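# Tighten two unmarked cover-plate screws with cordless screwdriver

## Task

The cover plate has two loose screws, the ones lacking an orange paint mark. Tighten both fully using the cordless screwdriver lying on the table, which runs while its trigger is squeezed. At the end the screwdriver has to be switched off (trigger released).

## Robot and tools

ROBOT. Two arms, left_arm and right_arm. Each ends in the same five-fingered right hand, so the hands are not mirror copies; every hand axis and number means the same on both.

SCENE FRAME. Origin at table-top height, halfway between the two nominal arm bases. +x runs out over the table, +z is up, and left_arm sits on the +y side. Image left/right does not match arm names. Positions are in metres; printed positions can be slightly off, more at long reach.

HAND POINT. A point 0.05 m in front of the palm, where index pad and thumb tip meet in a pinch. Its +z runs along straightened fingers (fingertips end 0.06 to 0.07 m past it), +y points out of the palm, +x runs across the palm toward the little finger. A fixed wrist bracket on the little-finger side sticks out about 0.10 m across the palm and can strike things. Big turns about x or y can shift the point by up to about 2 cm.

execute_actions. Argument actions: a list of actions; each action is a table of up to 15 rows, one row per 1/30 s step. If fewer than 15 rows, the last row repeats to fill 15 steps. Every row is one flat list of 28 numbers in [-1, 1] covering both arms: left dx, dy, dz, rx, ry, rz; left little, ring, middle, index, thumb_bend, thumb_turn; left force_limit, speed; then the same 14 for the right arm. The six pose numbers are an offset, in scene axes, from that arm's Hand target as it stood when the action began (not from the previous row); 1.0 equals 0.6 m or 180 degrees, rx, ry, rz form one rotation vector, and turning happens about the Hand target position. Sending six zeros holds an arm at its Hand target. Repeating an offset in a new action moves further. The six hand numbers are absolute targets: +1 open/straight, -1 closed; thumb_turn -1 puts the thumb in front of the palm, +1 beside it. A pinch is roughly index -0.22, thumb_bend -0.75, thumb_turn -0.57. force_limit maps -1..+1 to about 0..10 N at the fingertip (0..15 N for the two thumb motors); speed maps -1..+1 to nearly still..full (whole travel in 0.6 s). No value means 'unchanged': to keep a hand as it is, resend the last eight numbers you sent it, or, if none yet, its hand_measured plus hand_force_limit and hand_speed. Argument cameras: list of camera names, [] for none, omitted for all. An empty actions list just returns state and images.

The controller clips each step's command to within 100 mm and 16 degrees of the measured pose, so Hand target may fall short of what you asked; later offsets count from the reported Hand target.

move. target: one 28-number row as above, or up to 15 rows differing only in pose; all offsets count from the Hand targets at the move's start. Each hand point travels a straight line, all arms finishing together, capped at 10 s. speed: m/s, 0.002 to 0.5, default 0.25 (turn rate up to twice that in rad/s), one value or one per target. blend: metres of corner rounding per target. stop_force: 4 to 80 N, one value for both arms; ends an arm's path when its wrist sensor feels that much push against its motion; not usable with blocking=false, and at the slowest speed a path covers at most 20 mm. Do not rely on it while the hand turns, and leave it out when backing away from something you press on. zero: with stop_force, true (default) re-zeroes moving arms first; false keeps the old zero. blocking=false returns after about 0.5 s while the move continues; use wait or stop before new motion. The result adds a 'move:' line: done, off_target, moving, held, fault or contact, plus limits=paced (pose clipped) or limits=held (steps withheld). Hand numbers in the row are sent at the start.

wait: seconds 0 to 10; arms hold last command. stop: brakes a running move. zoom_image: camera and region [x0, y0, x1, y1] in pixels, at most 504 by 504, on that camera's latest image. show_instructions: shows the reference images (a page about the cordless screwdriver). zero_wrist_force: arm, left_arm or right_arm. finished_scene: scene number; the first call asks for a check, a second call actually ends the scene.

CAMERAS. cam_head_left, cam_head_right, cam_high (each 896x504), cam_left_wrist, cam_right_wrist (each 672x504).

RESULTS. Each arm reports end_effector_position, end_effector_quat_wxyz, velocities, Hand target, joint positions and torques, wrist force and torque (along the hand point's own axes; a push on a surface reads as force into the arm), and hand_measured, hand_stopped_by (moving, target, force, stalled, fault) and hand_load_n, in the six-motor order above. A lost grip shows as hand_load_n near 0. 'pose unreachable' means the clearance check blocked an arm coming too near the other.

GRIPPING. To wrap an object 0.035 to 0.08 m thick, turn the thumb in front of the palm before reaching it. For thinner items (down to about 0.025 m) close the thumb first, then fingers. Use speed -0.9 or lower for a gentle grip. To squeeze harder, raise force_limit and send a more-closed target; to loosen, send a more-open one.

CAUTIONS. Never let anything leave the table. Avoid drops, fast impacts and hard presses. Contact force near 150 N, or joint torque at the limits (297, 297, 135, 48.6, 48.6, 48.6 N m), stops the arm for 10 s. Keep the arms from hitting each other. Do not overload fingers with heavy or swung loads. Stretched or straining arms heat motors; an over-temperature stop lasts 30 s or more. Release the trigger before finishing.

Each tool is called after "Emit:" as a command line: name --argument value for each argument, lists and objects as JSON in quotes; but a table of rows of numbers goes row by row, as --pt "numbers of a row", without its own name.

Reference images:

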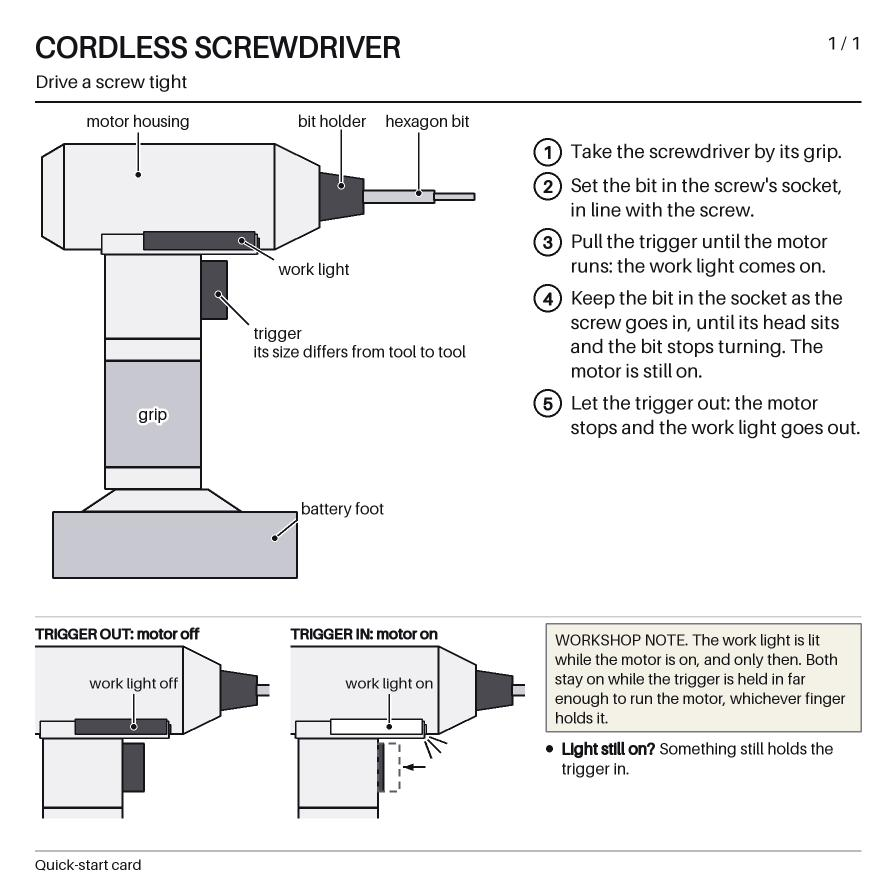

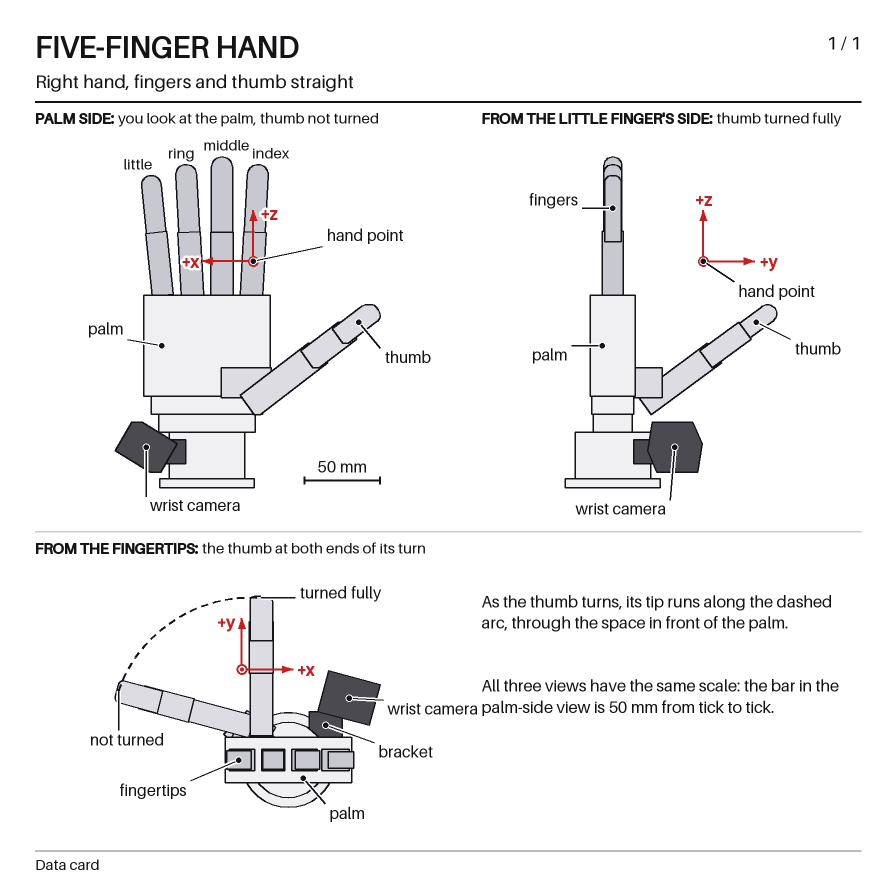

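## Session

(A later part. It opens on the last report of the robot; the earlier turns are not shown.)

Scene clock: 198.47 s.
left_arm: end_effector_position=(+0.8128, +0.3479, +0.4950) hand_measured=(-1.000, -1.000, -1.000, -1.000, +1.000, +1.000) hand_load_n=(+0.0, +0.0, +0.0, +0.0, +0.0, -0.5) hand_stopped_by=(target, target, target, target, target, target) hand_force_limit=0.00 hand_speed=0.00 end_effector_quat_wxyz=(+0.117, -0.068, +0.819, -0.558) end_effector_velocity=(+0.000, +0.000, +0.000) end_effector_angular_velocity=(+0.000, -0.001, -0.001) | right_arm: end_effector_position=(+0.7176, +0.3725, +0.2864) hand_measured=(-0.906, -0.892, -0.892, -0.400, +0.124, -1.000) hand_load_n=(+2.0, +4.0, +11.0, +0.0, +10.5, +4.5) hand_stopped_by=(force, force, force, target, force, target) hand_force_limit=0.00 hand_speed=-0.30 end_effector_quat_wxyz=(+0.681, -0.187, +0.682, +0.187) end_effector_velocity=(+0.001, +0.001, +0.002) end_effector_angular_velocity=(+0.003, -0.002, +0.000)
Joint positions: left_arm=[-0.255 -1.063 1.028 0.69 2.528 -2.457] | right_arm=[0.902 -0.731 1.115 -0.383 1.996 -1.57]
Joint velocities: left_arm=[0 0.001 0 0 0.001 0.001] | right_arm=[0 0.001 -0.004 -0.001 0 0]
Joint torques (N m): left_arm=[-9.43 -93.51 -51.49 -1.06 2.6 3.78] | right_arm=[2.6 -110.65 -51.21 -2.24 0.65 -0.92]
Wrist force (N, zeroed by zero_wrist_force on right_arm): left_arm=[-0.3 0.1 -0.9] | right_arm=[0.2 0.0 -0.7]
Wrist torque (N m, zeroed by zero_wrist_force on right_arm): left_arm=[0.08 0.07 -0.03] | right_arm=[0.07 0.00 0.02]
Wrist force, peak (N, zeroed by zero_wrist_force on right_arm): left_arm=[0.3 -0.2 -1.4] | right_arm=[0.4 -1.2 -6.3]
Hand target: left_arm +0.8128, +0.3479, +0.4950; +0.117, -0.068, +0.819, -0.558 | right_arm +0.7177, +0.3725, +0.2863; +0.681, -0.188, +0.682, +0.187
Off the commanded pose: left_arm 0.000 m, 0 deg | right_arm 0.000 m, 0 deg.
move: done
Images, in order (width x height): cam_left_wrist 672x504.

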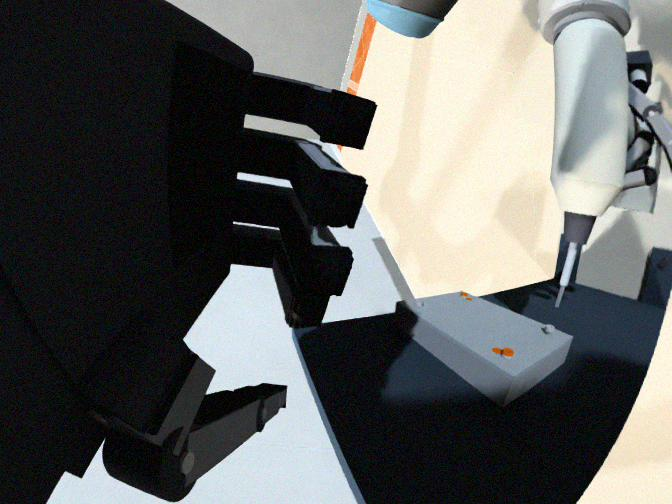

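Emit:
move --target '[-0.065,0.149,-0.022,0,0,0,-1,-1,-1,-1,1,1,0,0,0,0,0,0,0,0,-1,-1,-1,-0.4,-1,-1,0,-0.3]' --speed 0.15 --cameras '["cam_left_wrist"]'

Emit:
zoom_image --camera "cam_left_wrist" --region '[445, 260, 465, 280]'

Emit:
zoom_image --camera "cam_left_wrist" --region '[435, 240, 475, 280]'

Scene clock: 200.50 s.
left_arm: end_effector_position=(+0.7738, +0.4374, +0.4819) hand_measured=(-1.000, -1.000, -1.000, -1.000, +1.000, +1.000) hand_load_n=(+0.0, +0.0, +0.0, +0.0, +0.0, +0.0) hand_stopped_by=(target, target, target, target, target, target) hand_force_limit=0.00 hand_speed=0.00 end_effector_quat_wxyz=(+0.117, -0.068, +0.819, -0.558) end_effector_velocity=(+0.000, +0.000, +0.000) end_effector_angular_velocity=(+0.000, +0.000, +0.001) | right_arm: end_effector_position=(+0.7177, +0.3725, +0.2863) hand_measured=(-0.906, -0.892, -0.892, -0.400, +0.124, -1.000) hand_load_n=(+2.0, +4.0, +11.0, +0.0, +10.5, +4.5) hand_stopped_by=(force, force, force, target, force, target) hand_force_limit=0.00 hand_speed=-0.30 end_effector_quat_wxyz=(+0.681, -0.188, +0.682, +0.187) end_effector_velocity=(+0.000, +0.000, -0.002) end_effector_angular_velocity=(-0.001, +0.001, +0.000)
Joint positions: left_arm=[-0.15 -1.11 1.136 0.735 2.608 -2.331] | right_arm=[0.901 -0.731 1.114 -0.382 1.996 -1.57]
Joint velocities: left_arm=[0 0 0 -0.002 -0.001 -0.002] | right_arm=[0 0.001 0 0.001 0 0]
Joint torques (N m): left_arm=[-3.99 -53.27 -51.9 -1.53 -1.46 -2.81] | right_arm=[-14.21 -110.91 -49.57 -2.31 -0.58 -1.46]
Wrist force (N, zeroed by zero_wrist_force on right_arm): left_arm=[-0.4 -0.2 -0.8] | right_arm=[0.1 -0.4 -0.5]
Wrist torque (N m, zeroed by zero_wrist_force on right_arm): left_arm=[0.02 0.07 -0.04] | right_arm=[-0.01 0.00 0.00]
Wrist force, peak (N, zeroed by zero_wrist_force on right_arm): left_arm=[0.0 0.7 -2.7] | right_arm=[0.6 -0.2 -1.0]
Hand target: left_arm +0.7739, +0.4374, +0.4818; +0.117, -0.068, +0.819, -0.558 | right_arm +0.7177, +0.3725, +0.2863; +0.681, -0.188, +0.682, +0.187
Off the commanded pose: left_arm 0.000 m, 0 deg | right_arm 0.000 m, 0 deg.
move: done
Images, in order (width x height): cam_left_wrist 672x504.

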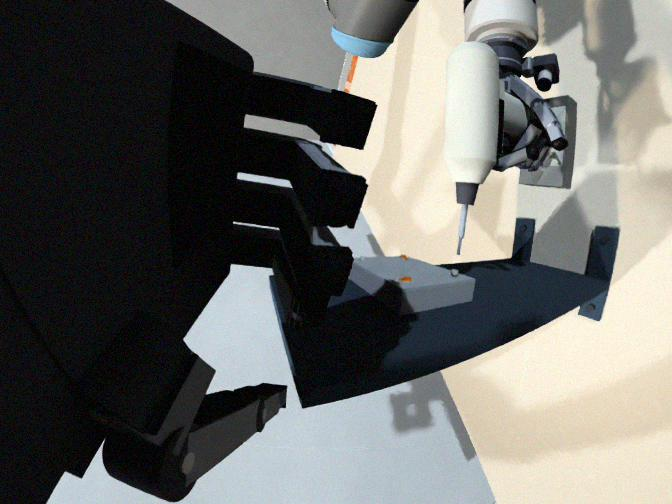

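Scaled by 25.200 from the camera's 672x504 image, which has a finer 960x720 frame.

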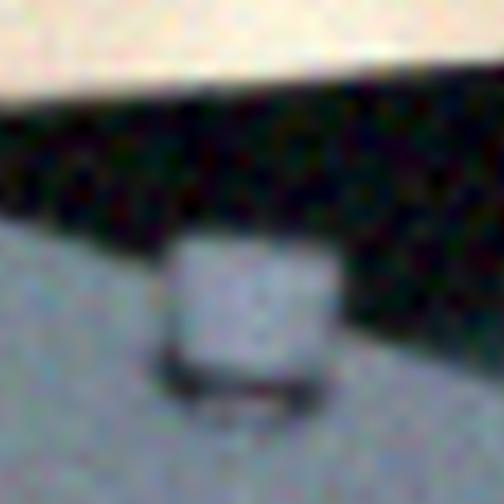

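Scaled by 12.600 from the camera's 672x504 image, which has a finer 960x720 frame.

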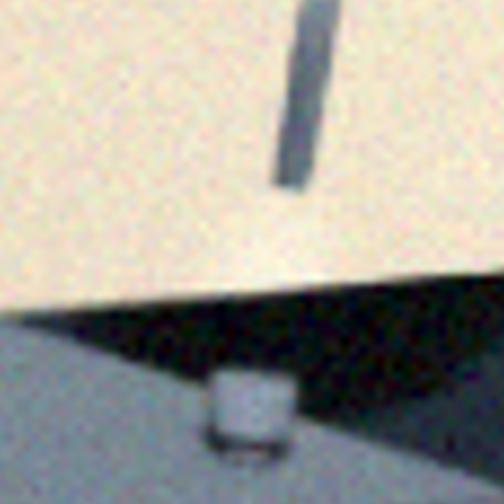

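Emit:
move --target '[0,0,0,0,0,0,-1,-1,-1,-1,1,1,0,0,0.0195,0.0125,0,0,0,0,-1,-1,-1,-0.4,-1,-1,0,-0.3]' --speed 0.02 --cameras '["cam_left_wrist"]'

Emit:
zoom_image --camera "cam_left_wrist" --region '[445, 255, 465, 275]'

Emit:
zoom_image --camera "cam_left_wrist" --region '[440, 240, 480, 280]'

Scene clock: 202.77 s.
left_arm: end_effector_position=(+0.7739, +0.4374, +0.4818) hand_measured=(-1.000, -1.000, -1.000, -1.000, +1.000, +1.000) hand_load_n=(+0.0, +0.0, +0.0, +0.0, +0.0, +0.0) hand_stopped_by=(target, target, target, target, target, target) hand_force_limit=0.00 hand_speed=0.00 end_effector_quat_wxyz=(+0.117, -0.068, +0.819, -0.558) end_effector_velocity=(+0.000, +0.000, +0.000) end_effector_angular_velocity=(+0.000, -0.001, +0.000) | right_arm: end_effector_position=(+0.7295, +0.3801, +0.2862) hand_measured=(-0.906, -0.892, -0.892, -0.400, +0.124, -1.000) hand_load_n=(+2.5, +4.0, +11.0, +0.0, +11.0, +4.5) hand_stopped_by=(force, force, force, target, force, target) hand_force_limit=0.00 hand_speed=-0.30 end_effector_quat_wxyz=(+0.681, -0.188, +0.682, +0.187) end_effector_velocity=(-0.001, -0.001, +0.000) end_effector_angular_velocity=(-0.001, +0.001, +0.000)
Joint positions: left_arm=[-0.15 -1.11 1.136 0.735 2.608 -2.331] | right_arm=[0.896 -0.71 1.076 -0.364 1.991 -1.57]
Joint velocities: left_arm=[0 0 0 -0.001 0 0] | right_arm=[0 -0.002 0.004 0 0 0]
Joint torques (N m): left_arm=[5.65 -53.67 -48.34 0.04 -0.37 -2.5] | right_arm=[-2.25 -129.18 -39.49 -5.53 0.29 -1.19]
Wrist force (N, zeroed by zero_wrist_force on right_arm): left_arm=[0.2 0.0 -0.9] | right_arm=[0.5 -0.2 -0.7]
Wrist torque (N m, zeroed by zero_wrist_force on right_arm): left_arm=[0.05 -0.02 0.00] | right_arm=[0.02 -0.05 0.02]
Wrist force, peak (N, zeroed by zero_wrist_force on right_arm): left_arm=[0.2 -0.3 -1.4] | right_arm=[0.3 -0.2 -1.4]
Hand target: left_arm +0.7739, +0.4374, +0.4818; +0.117, -0.068, +0.819, -0.558 | right_arm +0.7294, +0.3800, +0.2863; +0.681, -0.188, +0.682, +0.187
Off the commanded pose: left_arm 0.000 m, 0 deg | right_arm 0.000 m, 0 deg.
move: done
Images, in order (width x height): cam_left_wrist 672x504.

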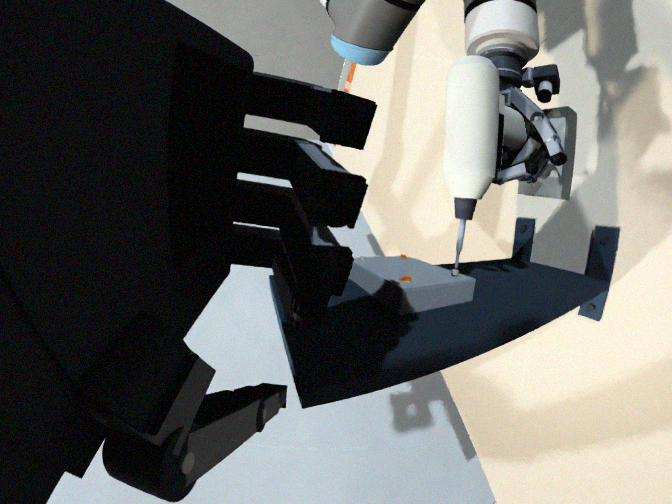

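Scaled by 25.200 from the camera's 672x504 image, which has a finer 960x720 frame.

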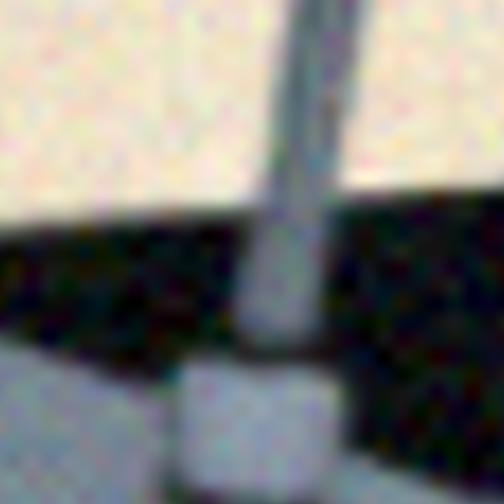

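Scaled by 12.600 from the camera's 672x504 image, which has a finer 960x720 frame.

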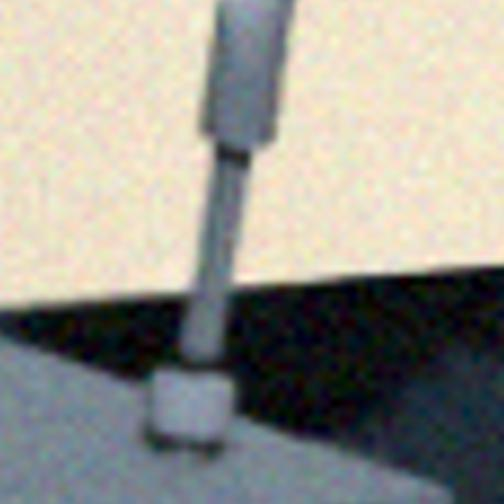

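Emit:
move --target '[0.065,-0.149,0.022,0,0,0,-1,-1,-1,-1,1,1,0,0,0,0,0,0,0,0,-1,-1,-1,-0.4,-1,-1,0,-0.3]' --speed 0.15 --cameras '["cam_left_wrist"]'

Emit:
zoom_image --camera "cam_left_wrist" --region '[540, 314, 560, 334]'

Emit:
zoom_image --camera "cam_left_wrist" --region '[535, 300, 575, 340]'

Scene clock: 204.00 s.
left_arm: end_effector_position=(+0.8130, +0.3479, +0.4950) hand_measured=(-1.000, -1.000, -1.000, -1.000, +1.000, +1.000) hand_load_n=(+0.0, +0.0, +0.0, +0.0, +0.5, -0.5) hand_stopped_by=(target, target, target, target, target, target) hand_force_limit=0.00 hand_speed=0.00 end_effector_quat_wxyz=(+0.117, -0.068, +0.819, -0.558) end_effector_velocity=(-0.002, +0.001, -0.001) end_effector_angular_velocity=(+0.001, +0.003, -0.002) | right_arm: end_effector_position=(+0.7294, +0.3800, +0.2863) hand_measured=(-0.906, -0.892, -0.892, -0.400, +0.124, -1.000) hand_load_n=(+2.5, +4.0, +11.0, +0.0, +11.0, +4.5) hand_stopped_by=(force, force, force, target, force, target) hand_force_limit=0.00 hand_speed=-0.30 end_effector_quat_wxyz=(+0.681, -0.188, +0.682, +0.187) end_effector_velocity=(+0.000, +0.000, +0.001) end_effector_angular_velocity=(+0.001, -0.001, +0.000)
Joint positions: left_arm=[-0.255 -1.063 1.027 0.69 2.528 -2.457] | right_arm=[0.896 -0.71 1.076 -0.365 1.991 -1.57]
Joint velocities: left_arm=[0.001 -0.002 0.005 0.002 0.002 0.003] | right_arm=[0 0 0 -0.001 0 0]
Joint torques (N m): left_arm=[11.13 -94.27 -29.76 5.27 4.32 3.07] | right_arm=[15.1 -131.84 -42.02 -5.87 1.25 0.3]
Wrist force (N, zeroed by zero_wrist_force on right_arm): left_arm=[-0.1 0.0 -1.1] | right_arm=[0.0 0.1 -0.4]
Wrist torque (N m, zeroed by zero_wrist_force on right_arm): left_arm=[0.07 0.04 -0.02] | right_arm=[0.06 0.01 0.01]
Wrist force, peak (N, zeroed by zero_wrist_force on right_arm): left_arm=[0.0 0.5 -2.9] | right_arm=[0.2 0.1 -0.9]
Hand target: left_arm +0.8128, +0.3479, +0.4951; +0.117, -0.068, +0.819, -0.558 | right_arm +0.7294, +0.3800, +0.2863; +0.681, -0.188, +0.682, +0.187
Off the commanded pose: left_arm 0.000 m, 0 deg | right_arm 0.000 m, 0 deg.
move: done
Images, in order (width x height): cam_left_wrist 672x504.

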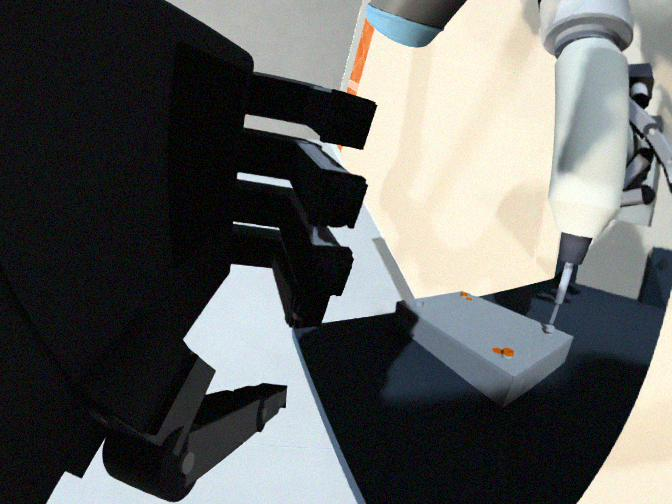

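Scaled by 25.200 from the camera's 672x504 image, which has a finer 960x720 frame.

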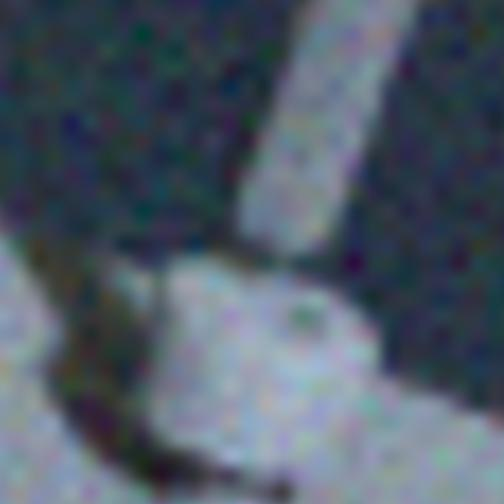

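Scaled by 12.600 from the camera's 672x504 image, which has a finer 960x720 frame.

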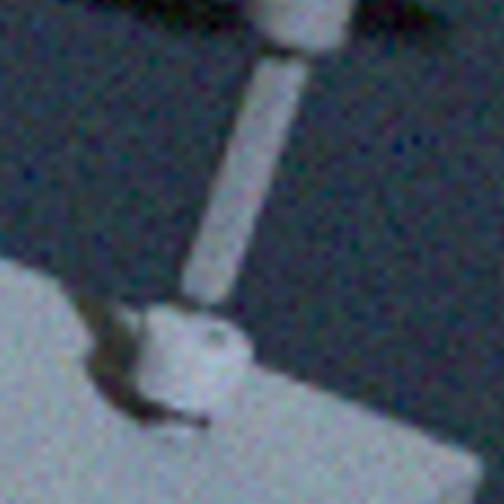

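Emit:
move --target '[0,0,0,0,0,0,-1,-1,-1,-1,1,1,0,0,-0.00063,0.00098,0.0025,0,0,0,-1,-1,-1,-0.4,-1,-1,0,-0.3]' --speed 0.02 --cameras '["cam_left_wrist"]'

Emit:
zoom_image --camera "cam_left_wrist" --region '[540, 314, 560, 334]'

Emit:
zoom_image --camera "cam_left_wrist" --region '[535, 300, 575, 340]'

Emit:
move --target '[-0.065,0.149,-0.022,0,0,0,-1,-1,-1,-1,1,1,0,0,0,0,0,0,0,0,-1,-1,-1,-0.4,-1,-1,0,-0.3]' --speed 0.15 --cameras '["cam_left_wrist"]'

Emit:
zoom_image --camera "cam_left_wrist" --region '[445, 255, 465, 275]'

Emit:
zoom_image --camera "cam_left_wrist" --region '[440, 240, 480, 280]'

Scene clock: 205.17 s.
left_arm: end_effector_position=(+0.8128, +0.3479, +0.4951) hand_measured=(-1.000, -1.000, -1.000, -1.000, +1.000, +1.000) hand_load_n=(+0.0, +0.0, +0.0, +0.0, +0.0, -0.5) hand_stopped_by=(target, target, target, target, target, target) hand_force_limit=0.00 hand_speed=0.00 end_effector_quat_wxyz=(+0.117, -0.068, +0.819, -0.558) end_effector_velocity=(+0.000, +0.000, +0.000) end_effector_angular_velocity=(+0.000, +0.001, +0.000) | right_arm: end_effector_position=(+0.7290, +0.3806, +0.2878) hand_measured=(-0.906, -0.892, -0.892, -0.400, +0.124, -1.000) hand_load_n=(+2.5, +4.0, +11.0, +0.0, +11.0, +4.5) hand_stopped_by=(force, force, force, target, force, target) hand_force_limit=0.00 hand_speed=-0.30 end_effector_quat_wxyz=(+0.681, -0.188, +0.682, +0.187) end_effector_velocity=(+0.000, +0.000, +0.001) end_effector_angular_velocity=(+0.000, +0.000, +0.000)
Joint positions: left_arm=[-0.255 -1.063 1.027 0.69 2.528 -2.457] | right_arm=[0.897 -0.711 1.074 -0.362 1.991 -1.57]
Joint velocities: left_arm=[0 0 0 0 0 -0.001] | right_arm=[0 -0.001 0 0.002 0 0]
Joint torques (N m): left_arm=[-11.64 -93.76 -29.02 4.71 3.59 3.96] | right_arm=[12.7 -130.03 -49.88 -2.25 1.85 0.69]
Wrist force (N, zeroed by zero_wrist_force on right_arm): left_arm=[0.3 0.2 -1.1] | right_arm=[-0.1 -0.1 -0.5]
Wrist torque (N m, zeroed by zero_wrist_force on right_arm): left_arm=[0.11 -0.02 0.01] | right_arm=[0.04 0.04 0.00]
Wrist force, peak (N, zeroed by zero_wrist_force on right_arm): left_arm=[0.1 0.2 -1.4] | right_arm=[0.0 0.0 -1.2]
Hand target: left_arm +0.8128, +0.3479, +0.4951; +0.117, -0.068, +0.819, -0.558 | right_arm +0.7290, +0.3806, +0.2878; +0.681, -0.188, +0.682, +0.187
Off the commanded pose: left_arm 0.000 m, 0 deg | right_arm 0.000 m, 0 deg.
move: done
Images, in order (width x height): cam_left_wrist 672x504.

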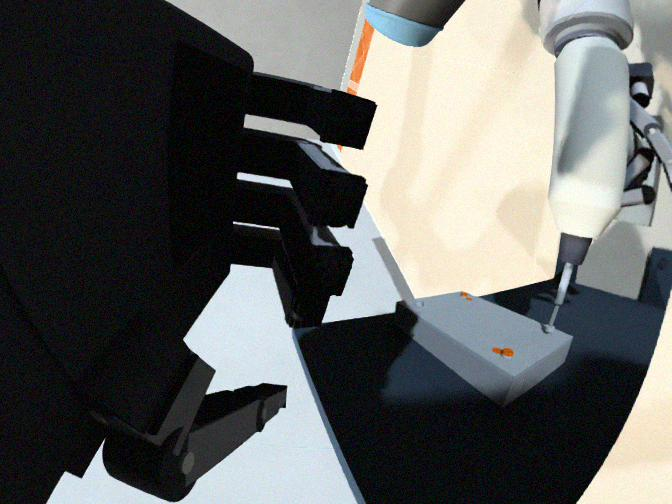

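Scaled by 25.200 from the camera's 672x504 image, which has a finer 960x720 frame.

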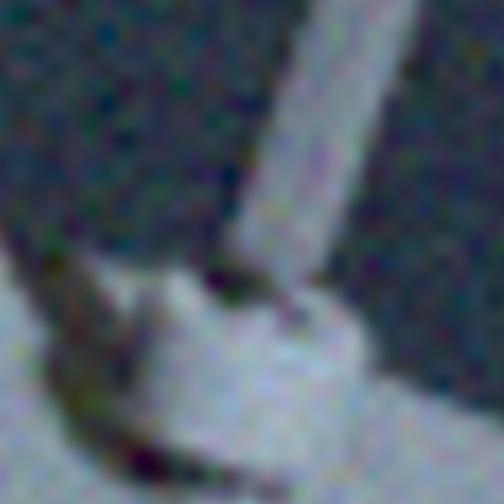

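Scaled by 12.600 from the camera's 672x504 image, which has a finer 960x720 frame.

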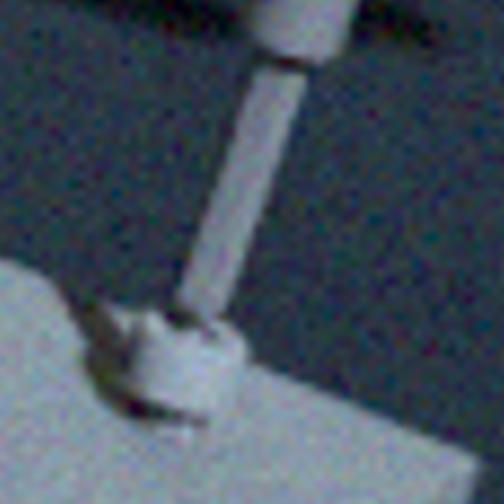

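Scene clock: 206.20 s.
left_arm: end_effector_position=(+0.7738, +0.4374, +0.4819) hand_measured=(-1.000, -1.000, -1.000, -1.000, +1.000, +1.000) hand_load_n=(+0.0, +0.0, +0.0, +0.0, +0.0, +0.0) hand_stopped_by=(target, target, target, target, target, target) hand_force_limit=0.00 hand_speed=0.00 end_effector_quat_wxyz=(+0.117, -0.068, +0.819, -0.558) end_effector_velocity=(+0.001, +0.000, -0.001) end_effector_angular_velocity=(+0.000, -0.001, +0.002) | right_arm: end_effector_position=(+0.7290, +0.3806, +0.2878) hand_measured=(-0.906, -0.892, -0.892, -0.400, +0.124, -1.000) hand_load_n=(+2.0, +4.0, +11.0, +0.0, +10.5, +4.5) hand_stopped_by=(force, force, force, target, force, target) hand_force_limit=0.00 hand_speed=-0.30 end_effector_quat_wxyz=(+0.681, -0.187, +0.682, +0.187) end_effector_velocity=(+0.000, +0.000, -0.001) end_effector_angular_velocity=(-0.001, +0.000, +0.000)
Joint positions: left_arm=[-0.15 -1.11 1.136 0.735 2.608 -2.331] | right_arm=[0.897 -0.711 1.074 -0.362 1.991 -1.57]
Joint velocities: left_arm=[0 0.001 0 -0.002 -0.001 -0.002] | right_arm=[0 0.001 0 0 0 0]
Joint torques (N m): left_arm=[-6.39 -51.94 -52.44 -1.42 -1.08 -3.46] | right_arm=[5.2 -124.93 -41.46 -6.42 0.48 0.56]
Wrist force (N, zeroed by zero_wrist_force on right_arm): left_arm=[-0.3 -0.2 -1.0] | right_arm=[-0.3 -0.1 -0.5]
Wrist torque (N m, zeroed by zero_wrist_force on right_arm): left_arm=[0.02 0.06 -0.04] | right_arm=[0.03 0.05 -0.02]
Wrist force, peak (N, zeroed by zero_wrist_force on right_arm): left_arm=[0.1 0.8 -2.6] | right_arm=[-0.1 -0.2 -1.2]
Hand target: left_arm +0.7739, +0.4374, +0.4818; +0.117, -0.068, +0.819, -0.558 | right_arm +0.7290, +0.3806, +0.2878; +0.681, -0.188, +0.682, +0.187
Off the commanded pose: left_arm 0.000 m, 0 deg | right_arm 0.000 m, 0 deg.
move: done
Images, in order (width x height): cam_left_wrist 672x504.

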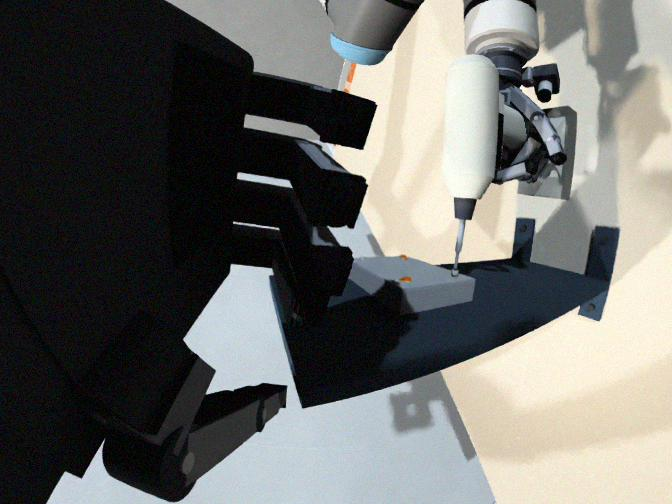

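Scaled by 25.200 from the camera's 672x504 image, which has a finer 960x720 frame.

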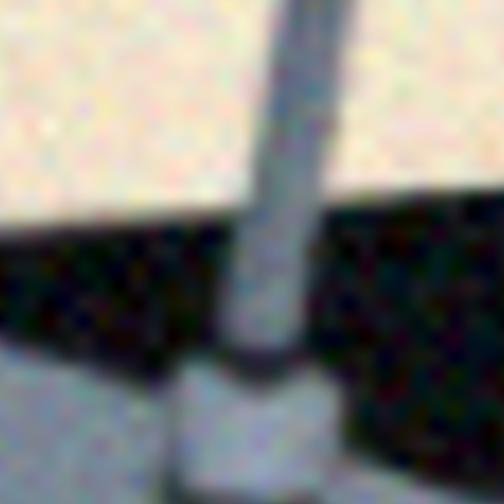

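Scaled by 12.600 from the camera's 672x504 image, which has a finer 960x720 frame.

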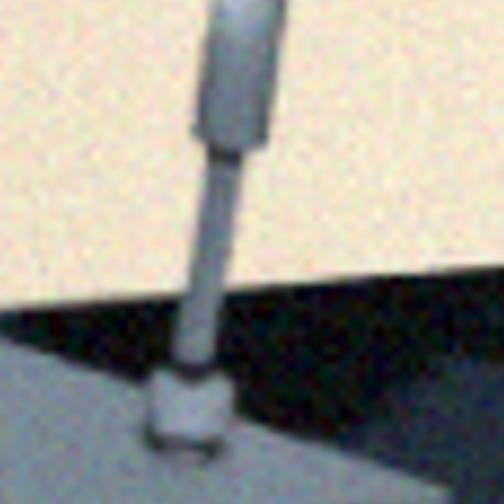

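Emit:
move --target '[0,0,0,0,0,0,-1,-1,-1,-1,1,1,0,0,-0.000225,0.00035,0.00033,0,0,0,-1,-1,-1,-0.4,-1,-1,0,-0.3]' --speed 0.01 --cameras '[]'

Emit:
move --target '[0,0,0,0,0,0,-1,-1,-1,-1,1,1,0,0,0.0049,0.00315,0,0,0,0,-1,-1,-1,-1,-1,-1,0,-0.6]' --speed 0.003 --stop_force 4 --cameras '["cam_left_wrist"]'

Emit:
zoom_image --camera "cam_left_wrist" --region '[445, 255, 465, 275]'

Scene clock: 207.13 s.
left_arm: end_effector_position=(+0.7739, +0.4374, +0.4818) hand_measured=(-1.000, -1.000, -1.000, -1.000, +1.000, +1.000) hand_load_n=(+0.0, +0.0, +0.0, +0.0, +0.0, +0.0) hand_stopped_by=(target, target, target, target, target, target) hand_force_limit=0.00 hand_speed=0.00 end_effector_quat_wxyz=(+0.117, -0.068, +0.819, -0.558) end_effector_velocity=(+0.000, -0.001, +0.000) end_effector_angular_velocity=(+0.001, -0.002, -0.002) | right_arm: end_effector_position=(+0.7289, +0.3808, +0.2880) hand_measured=(-0.906, -0.892, -0.892, -0.400, +0.124, -1.000) hand_load_n=(+2.5, +4.0, +11.0, +0.0, +10.5, +4.5) hand_stopped_by=(force, force, force, target, force, target) hand_force_limit=0.00 hand_speed=-0.30 end_effector_quat_wxyz=(+0.681, -0.187, +0.682, +0.187) end_effector_velocity=(+0.000, +0.000, -0.001) end_effector_angular_velocity=(-0.001, +0.001, +0.000)
Joint positions: left_arm=[-0.15 -1.11 1.136 0.735 2.608 -2.331] | right_arm=[0.897 -0.711 1.074 -0.362 1.992 -1.57]
Joint velocities: left_arm=[-0.001 0 0 0 0 0.003] | right_arm=[0 0.001 0 0.001 0 0]
Joint torques (N m): left_arm=[8.8 -55.06 -51.62 -1.07 -1.1 -2.52] | right_arm=[14.32 -112.14 -51.7 -1.52 2.18 0.64]
Wrist force (N, zeroed by zero_wrist_force on right_arm): left_arm=[0.2 -0.1 -0.8] | right_arm=[-0.1 0.1 -0.7]
Wrist torque (N m, zeroed by zero_wrist_force on right_arm): left_arm=[0.03 -0.02 0.00] | right_arm=[0.07 0.04 0.00]
Wrist force, peak (N, zeroed by zero_wrist_force on right_arm): left_arm=[0.1 0.0 -1.4] | right_arm=[0.1 -0.5 -0.7]
Hand target: left_arm +0.7739, +0.4374, +0.4818; +0.117, -0.068, +0.819, -0.558 | right_arm +0.7289, +0.3808, +0.2880; +0.681, -0.188, +0.682, +0.187
Off the commanded pose: left_arm 0.000 m, 0 deg | right_arm 0.000 m, 0 deg.
move: done
No camera images: "cameras" was empty.

Scene clock: 208.80 s.
left_arm: end_effector_position=(+0.7739, +0.4374, +0.4818) hand_measured=(-1.000, -1.000, -1.000, -1.000, +1.000, +1.000) hand_load_n=(+0.0, +0.0, +0.0, +0.0, +0.0, +0.0) hand_stopped_by=(target, target, target, target, target, target) hand_force_limit=0.00 hand_speed=0.00 end_effector_quat_wxyz=(+0.117, -0.068, +0.819, -0.558) end_effector_velocity=(+0.000, +0.000, +0.000) end_effector_angular_velocity=(+0.000, +0.001, +0.000) | right_arm: end_effector_position=(+0.7305, +0.3819, +0.2880) hand_measured=(-0.906, -0.892, -0.892, -0.818, +0.124, -1.000) hand_load_n=(+2.0, +3.5, +10.5, +5.0, +11.0, +4.5) hand_stopped_by=(force, force, force, force, force, target) hand_force_limit=0.00 hand_speed=-0.60 end_effector_quat_wxyz=(+0.681, -0.188, +0.682, +0.187) end_effector_velocity=(+0.000, +0.000, +0.002) end_effector_angular_velocity=(+0.003, -0.002, +0.000)
Joint positions: left_arm=[-0.15 -1.11 1.136 0.735 2.608 -2.331] | right_arm=[0.896 -0.708 1.068 -0.359 1.991 -1.57]
Joint velocities: left_arm=[0 0 0 0 0 -0.001] | right_arm=[0 -0.001 0 -0.002 0 0]
Joint torques (N m): left_arm=[7.03 -57.4 -47.36 -0.52 -1.22 -3.54] | right_arm=[6.23 -130.96 -41.36 -6.24 1.18 0.69]
Wrist force (N, zeroed by zero_wrist_force on right_arm): left_arm=[-0.4 0.0 -1.0] | right_arm=[0.2 -0.1 -0.7]
Wrist torque (N m, zeroed by zero_wrist_force on right_arm): left_arm=[0.06 0.07 -0.03] | right_arm=[0.00 -0.01 0.00]
Wrist force, peak (N, zeroed by zero_wrist_force on right_arm): left_arm=[-0.1 0.3 -1.3] | right_arm=[1.3 -0.1 -6.2]
Hand target: left_arm +0.7739, +0.4374, +0.4818; +0.117, -0.068, +0.819, -0.558 | right_arm +0.7305, +0.3819, +0.2880; +0.681, -0.188, +0.682, +0.187
Off the commanded pose: left_arm 0.000 m, 0 deg | right_arm 0.002 m, 0 deg.
move: contact (right_arm)
Images, in order (width x height): cam_left_wrist 672x504.

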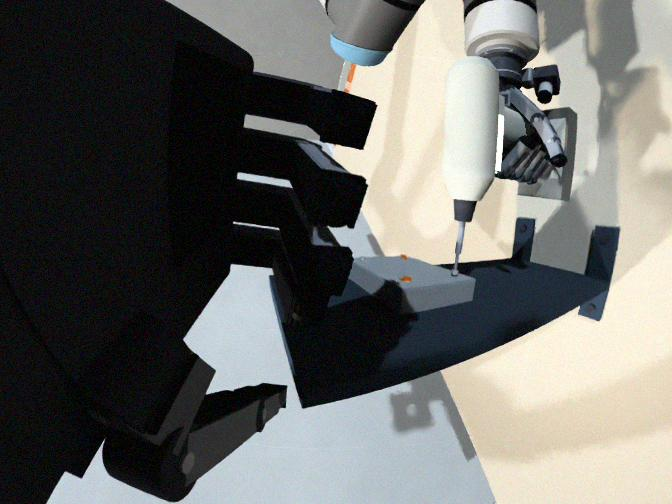

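Scaled by 25.200 from the camera's 672x504 image, which has a finer 960x720 frame.

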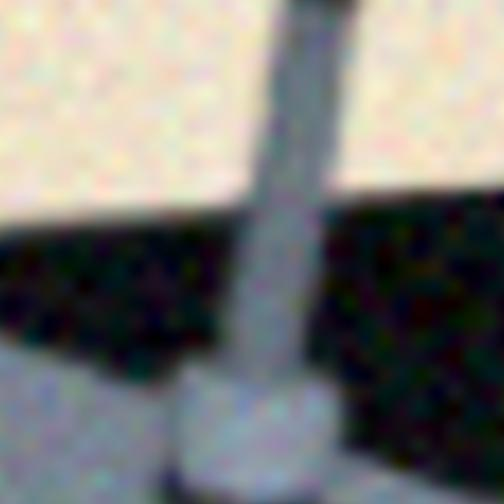

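Emit:
move --target '[0,0,0,0,0,0,-1,-1,-1,-1,1,1,0,0,0.0056,0.0036,0,0,0,0,-1,-1,-1,-1,-1,-1,0,-0.6]' --speed 0.002 --stop_force 6 --cameras '["cam_left_wrist"]'

Emit:
zoom_image --camera "cam_left_wrist" --region '[445, 255, 465, 275]'

Scene clock: 210.60 s.
left_arm: end_effector_position=(+0.7739, +0.4374, +0.4818) hand_measured=(-1.000, -1.000, -1.000, -1.000, +1.000, +1.000) hand_load_n=(+0.0, +0.5, +0.0, +0.0, +0.0, -0.5) hand_stopped_by=(target, target, target, target, target, target) hand_force_limit=0.00 hand_speed=0.00 end_effector_quat_wxyz=(+0.117, -0.068, +0.819, -0.558) end_effector_velocity=(+0.000, +0.001, +0.000) end_effector_angular_velocity=(+0.000, +0.001, +0.001) | right_arm: end_effector_position=(+0.7319, +0.3828, +0.2879) hand_measured=(-0.906, -0.892, -0.892, -0.818, +0.124, -1.000) hand_load_n=(+2.0, +3.5, +10.5, +5.0, +11.0, +4.5) hand_stopped_by=(force, force, force, force, force, target) hand_force_limit=0.00 hand_speed=-0.60 end_effector_quat_wxyz=(+0.681, -0.188, +0.682, +0.187) end_effector_velocity=(+0.000, +0.000, +0.002) end_effector_angular_velocity=(+0.002, -0.001, +0.000)
Joint positions: left_arm=[-0.15 -1.11 1.136 0.735 2.608 -2.331] | right_arm=[0.896 -0.705 1.063 -0.357 1.99 -1.57]
Joint velocities: left_arm=[0.001 0 0 0.001 0.001 0] | right_arm=[0 -0.002 0 0 0 0]
Joint torques (N m): left_arm=[9.39 -53.52 -41.04 0.41 -1.2 -3.3] | right_arm=[-5.5 -131.85 -41.77 -6.5 1.29 0.61]
Wrist force (N, zeroed by zero_wrist_force on right_arm): left_arm=[0.2 0.4 -1.0] | right_arm=[0.2 0.8 -2.0]
Wrist torque (N m, zeroed by zero_wrist_force on right_arm): left_arm=[0.11 -0.01 0.01] | right_arm=[-0.03 -0.03 -0.04]
Wrist force, peak (N, zeroed by zero_wrist_force on right_arm): left_arm=[-0.2 0.5 -1.3] | right_arm=[1.8 0.9 -7.4]
Hand target: left_arm +0.7739, +0.4374, +0.4818; +0.117, -0.068, +0.819, -0.558 | right_arm +0.7319, +0.3829, +0.2879; +0.681, -0.188, +0.682, +0.187
Off the commanded pose: left_arm 0.000 m, 0 deg | right_arm 0.002 m, 0 deg.
move: contact (right_arm)
Images, in order (width x height): cam_left_wrist 672x504.

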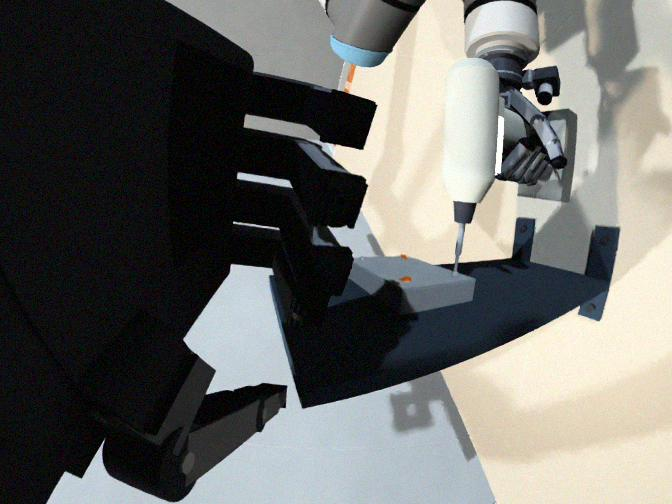

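Scaled by 25.200 from the camera's 672x504 image, which has a finer 960x720 frame.

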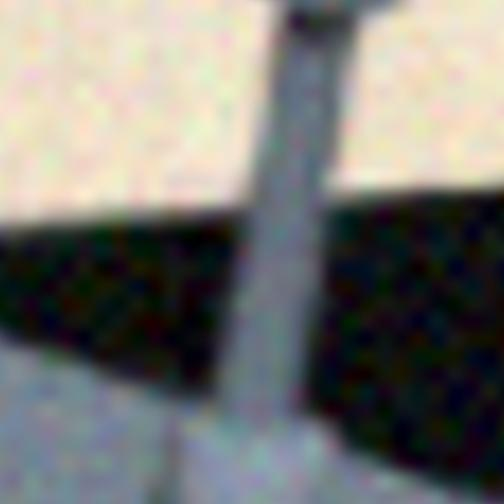

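Emit:
move --target '[0,0,0,0,0,0,-1,-1,-1,-1,1,1,0,0,0.0112,0.0072,0,0,0,0,-1,-1,-1,-1,-1,-1,0,-0.6]' --speed 0.003 --stop_force 7 --cameras '["cam_left_wrist"]'

Emit:
zoom_image --camera "cam_left_wrist" --region '[445, 260, 465, 280]'

Scene clock: 212.30 s.
left_arm: end_effector_position=(+0.7739, +0.4374, +0.4818) hand_measured=(-1.000, -1.000, -1.000, -1.000, +1.000, +1.000) hand_load_n=(+0.0, +0.0, +0.0, +0.0, +0.0, +0.0) hand_stopped_by=(target, target, target, target, target, target) hand_force_limit=0.00 hand_speed=0.00 end_effector_quat_wxyz=(+0.117, -0.068, +0.819, -0.558) end_effector_velocity=(+0.000, +0.000, +0.000) end_effector_angular_velocity=(+0.000, -0.001, +0.000) | right_arm: end_effector_position=(+0.7329, +0.3835, +0.2880) hand_measured=(-0.906, -0.892, -0.892, -0.818, +0.124, -1.000) hand_load_n=(+1.5, +3.5, +9.5, +5.0, +12.0, +3.0) hand_stopped_by=(force, force, force, force, force, target) hand_force_limit=0.00 hand_speed=-0.60 end_effector_quat_wxyz=(+0.681, -0.188, +0.682, +0.187) end_effector_velocity=(+0.000, +0.000, -0.001) end_effector_angular_velocity=(-0.001, +0.001, +0.000)
Joint positions: left_arm=[-0.15 -1.11 1.136 0.735 2.608 -2.331] | right_arm=[0.895 -0.703 1.06 -0.355 1.99 -1.57]
Joint velocities: left_arm=[0 0 0 0 -0.001 0] | right_arm=[0 0 0 0.001 0 0]
Joint torques (N m): left_arm=[9.44 -56.34 -39.25 0.3 -0.72 -3.61] | right_arm=[-2.14 -126.53 -53.06 -6.66 2.87 0.61]
Wrist force (N, zeroed by zero_wrist_force on right_arm): left_arm=[0.1 0.2 -1.2] | right_arm=[5.3 0.7 -17.8]
Wrist torque (N m, zeroed by zero_wrist_force on right_arm): left_arm=[0.08 0.01 0.00] | right_arm=[0.25 -0.27 -0.02]
Wrist force, peak (N, zeroed by zero_wrist_force on right_arm): left_arm=[-0.1 0.1 -1.6] | right_arm=[5.5 0.7 -18.6]
Hand target: left_arm +0.7739, +0.4374, +0.4818; +0.117, -0.068, +0.819, -0.558 | right_arm +0.7329, +0.3835, +0.2880; +0.681, -0.188, +0.682, +0.187
Off the commanded pose: left_arm 0.000 m, 0 deg | right_arm 0.007 m, 0 deg.
move: contact (right_arm)
Images, in order (width x height): cam_left_wrist 672x504.

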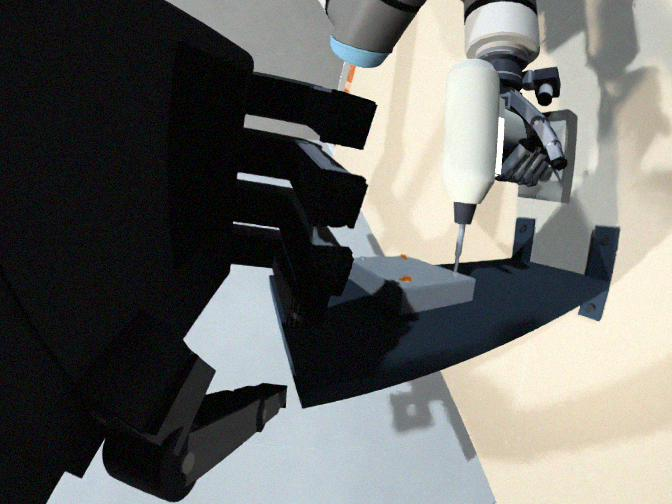

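Scaled by 25.200 from the camera's 672x504 image, which has a finer 960x720 frame.

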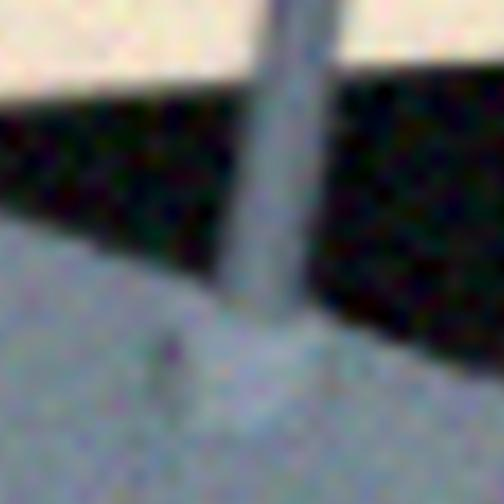

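Emit:
wait --seconds 0.5 --cameras '["cam_high","cam_left_wrist"]'

Emit:
zoom_image --camera "cam_high" --region '[370, 130, 500, 290]'

Emit:
zoom_image --camera "cam_left_wrist" --region '[435, 230, 485, 280]'

Scene clock: 212.97 s.
left_arm: end_effector_position=(+0.7739, +0.4374, +0.4818) hand_measured=(-1.000, -1.000, -1.000, -1.000, +1.000, +1.000) hand_load_n=(+0.0, +0.0, +0.0, +0.0, +0.0, -0.5) hand_stopped_by=(target, target, target, target, target, target) hand_force_limit=0.00 hand_speed=0.00 end_effector_quat_wxyz=(+0.117, -0.068, +0.819, -0.558) end_effector_velocity=(+0.000, -0.001, +0.000) end_effector_angular_velocity=(+0.000, -0.001, -0.002) | right_arm: end_effector_position=(+0.7328, +0.3835, +0.2880) hand_measured=(-0.906, -0.892, -0.892, -0.818, +0.124, -1.000) hand_load_n=(+2.0, +3.0, +9.5, +5.0, +12.0, +3.0) hand_stopped_by=(force, force, force, force, force, target) hand_force_limit=0.00 hand_speed=-0.60 end_effector_quat_wxyz=(+0.681, -0.188, +0.682, +0.187) end_effector_velocity=(+0.000, +0.000, +0.000) end_effector_angular_velocity=(-0.001, +0.001, +0.000)
Joint positions: left_arm=[-0.15 -1.11 1.136 0.735 2.608 -2.331] | right_arm=[0.895 -0.703 1.06 -0.355 1.99 -1.57]
Joint velocities: left_arm=[-0.001 0 0 0 0.001 0.001] | right_arm=[0 0 0 0.001 0 0]
Joint torques (N m): left_arm=[6.56 -55.91 -35.19 0.25 -0.3 -3.34] | right_arm=[-4.1 -125.58 -53 -5.1 2.36 0.52]
Wrist force (N, zeroed by zero_wrist_force on right_arm): left_arm=[0.0 0.1 -1.0] | right_arm=[5.0 0.6 -18.0]
Wrist torque (N m, zeroed by zero_wrist_force on right_arm): left_arm=[0.07 0.01 0.00] | right_arm=[0.39 -0.25 0.03]
Wrist force, peak (N, zeroed by zero_wrist_force on right_arm): left_arm=[0.0 -0.2 -1.4] | right_arm=[5.0 0.6 -18.0]
Hand target: left_arm +0.7739, +0.4374, +0.4818; +0.117, -0.068, +0.819, -0.558 | right_arm +0.7329, +0.3835, +0.2880; +0.681, -0.188, +0.682, +0.187
Off the commanded pose: left_arm 0.000 m, 0 deg | right_arm 0.007 m, 0 deg.
wait: 0.50 s; at rest from the start
Images, in order (width x height): cam_high 896x504, cam_left_wrist 672x504.

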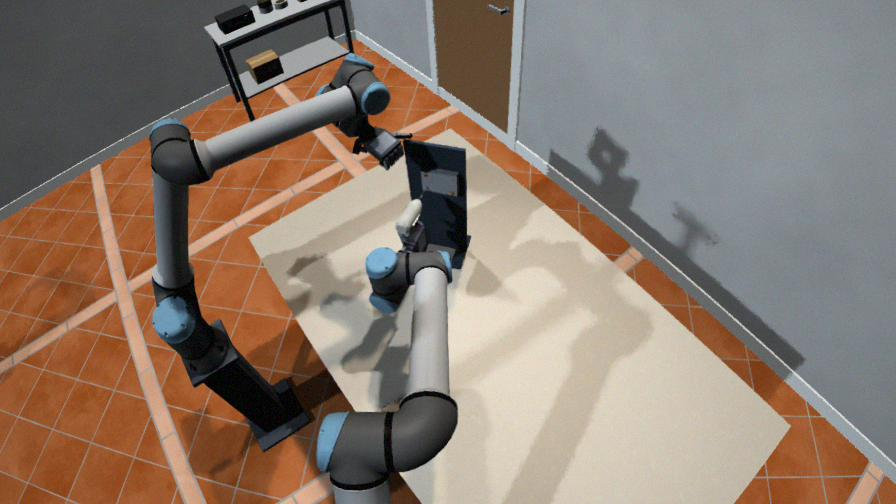

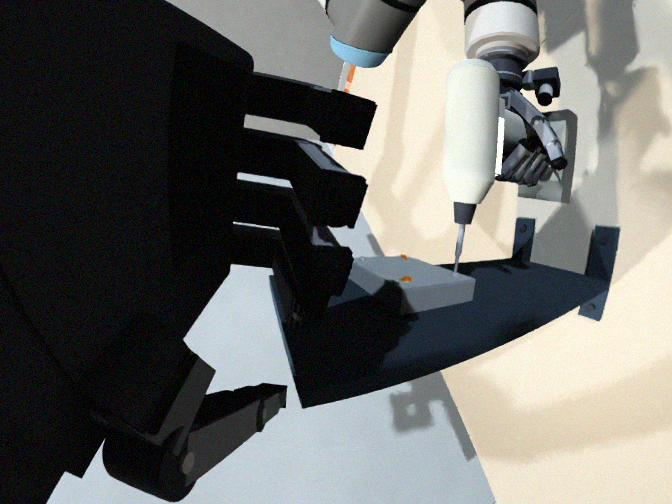

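Scaled by 3.150.

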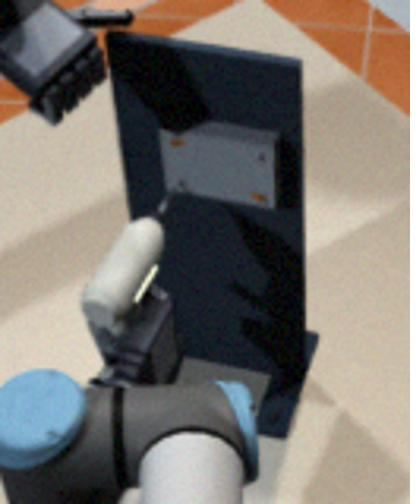

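Scaled by 10.080 from the camera's 672x504 image, which has a finer 960x720 frame.

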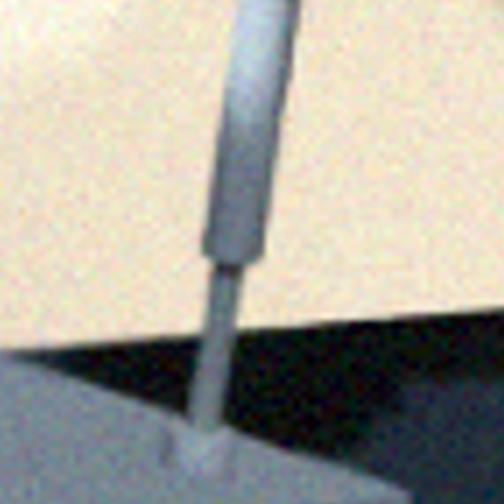

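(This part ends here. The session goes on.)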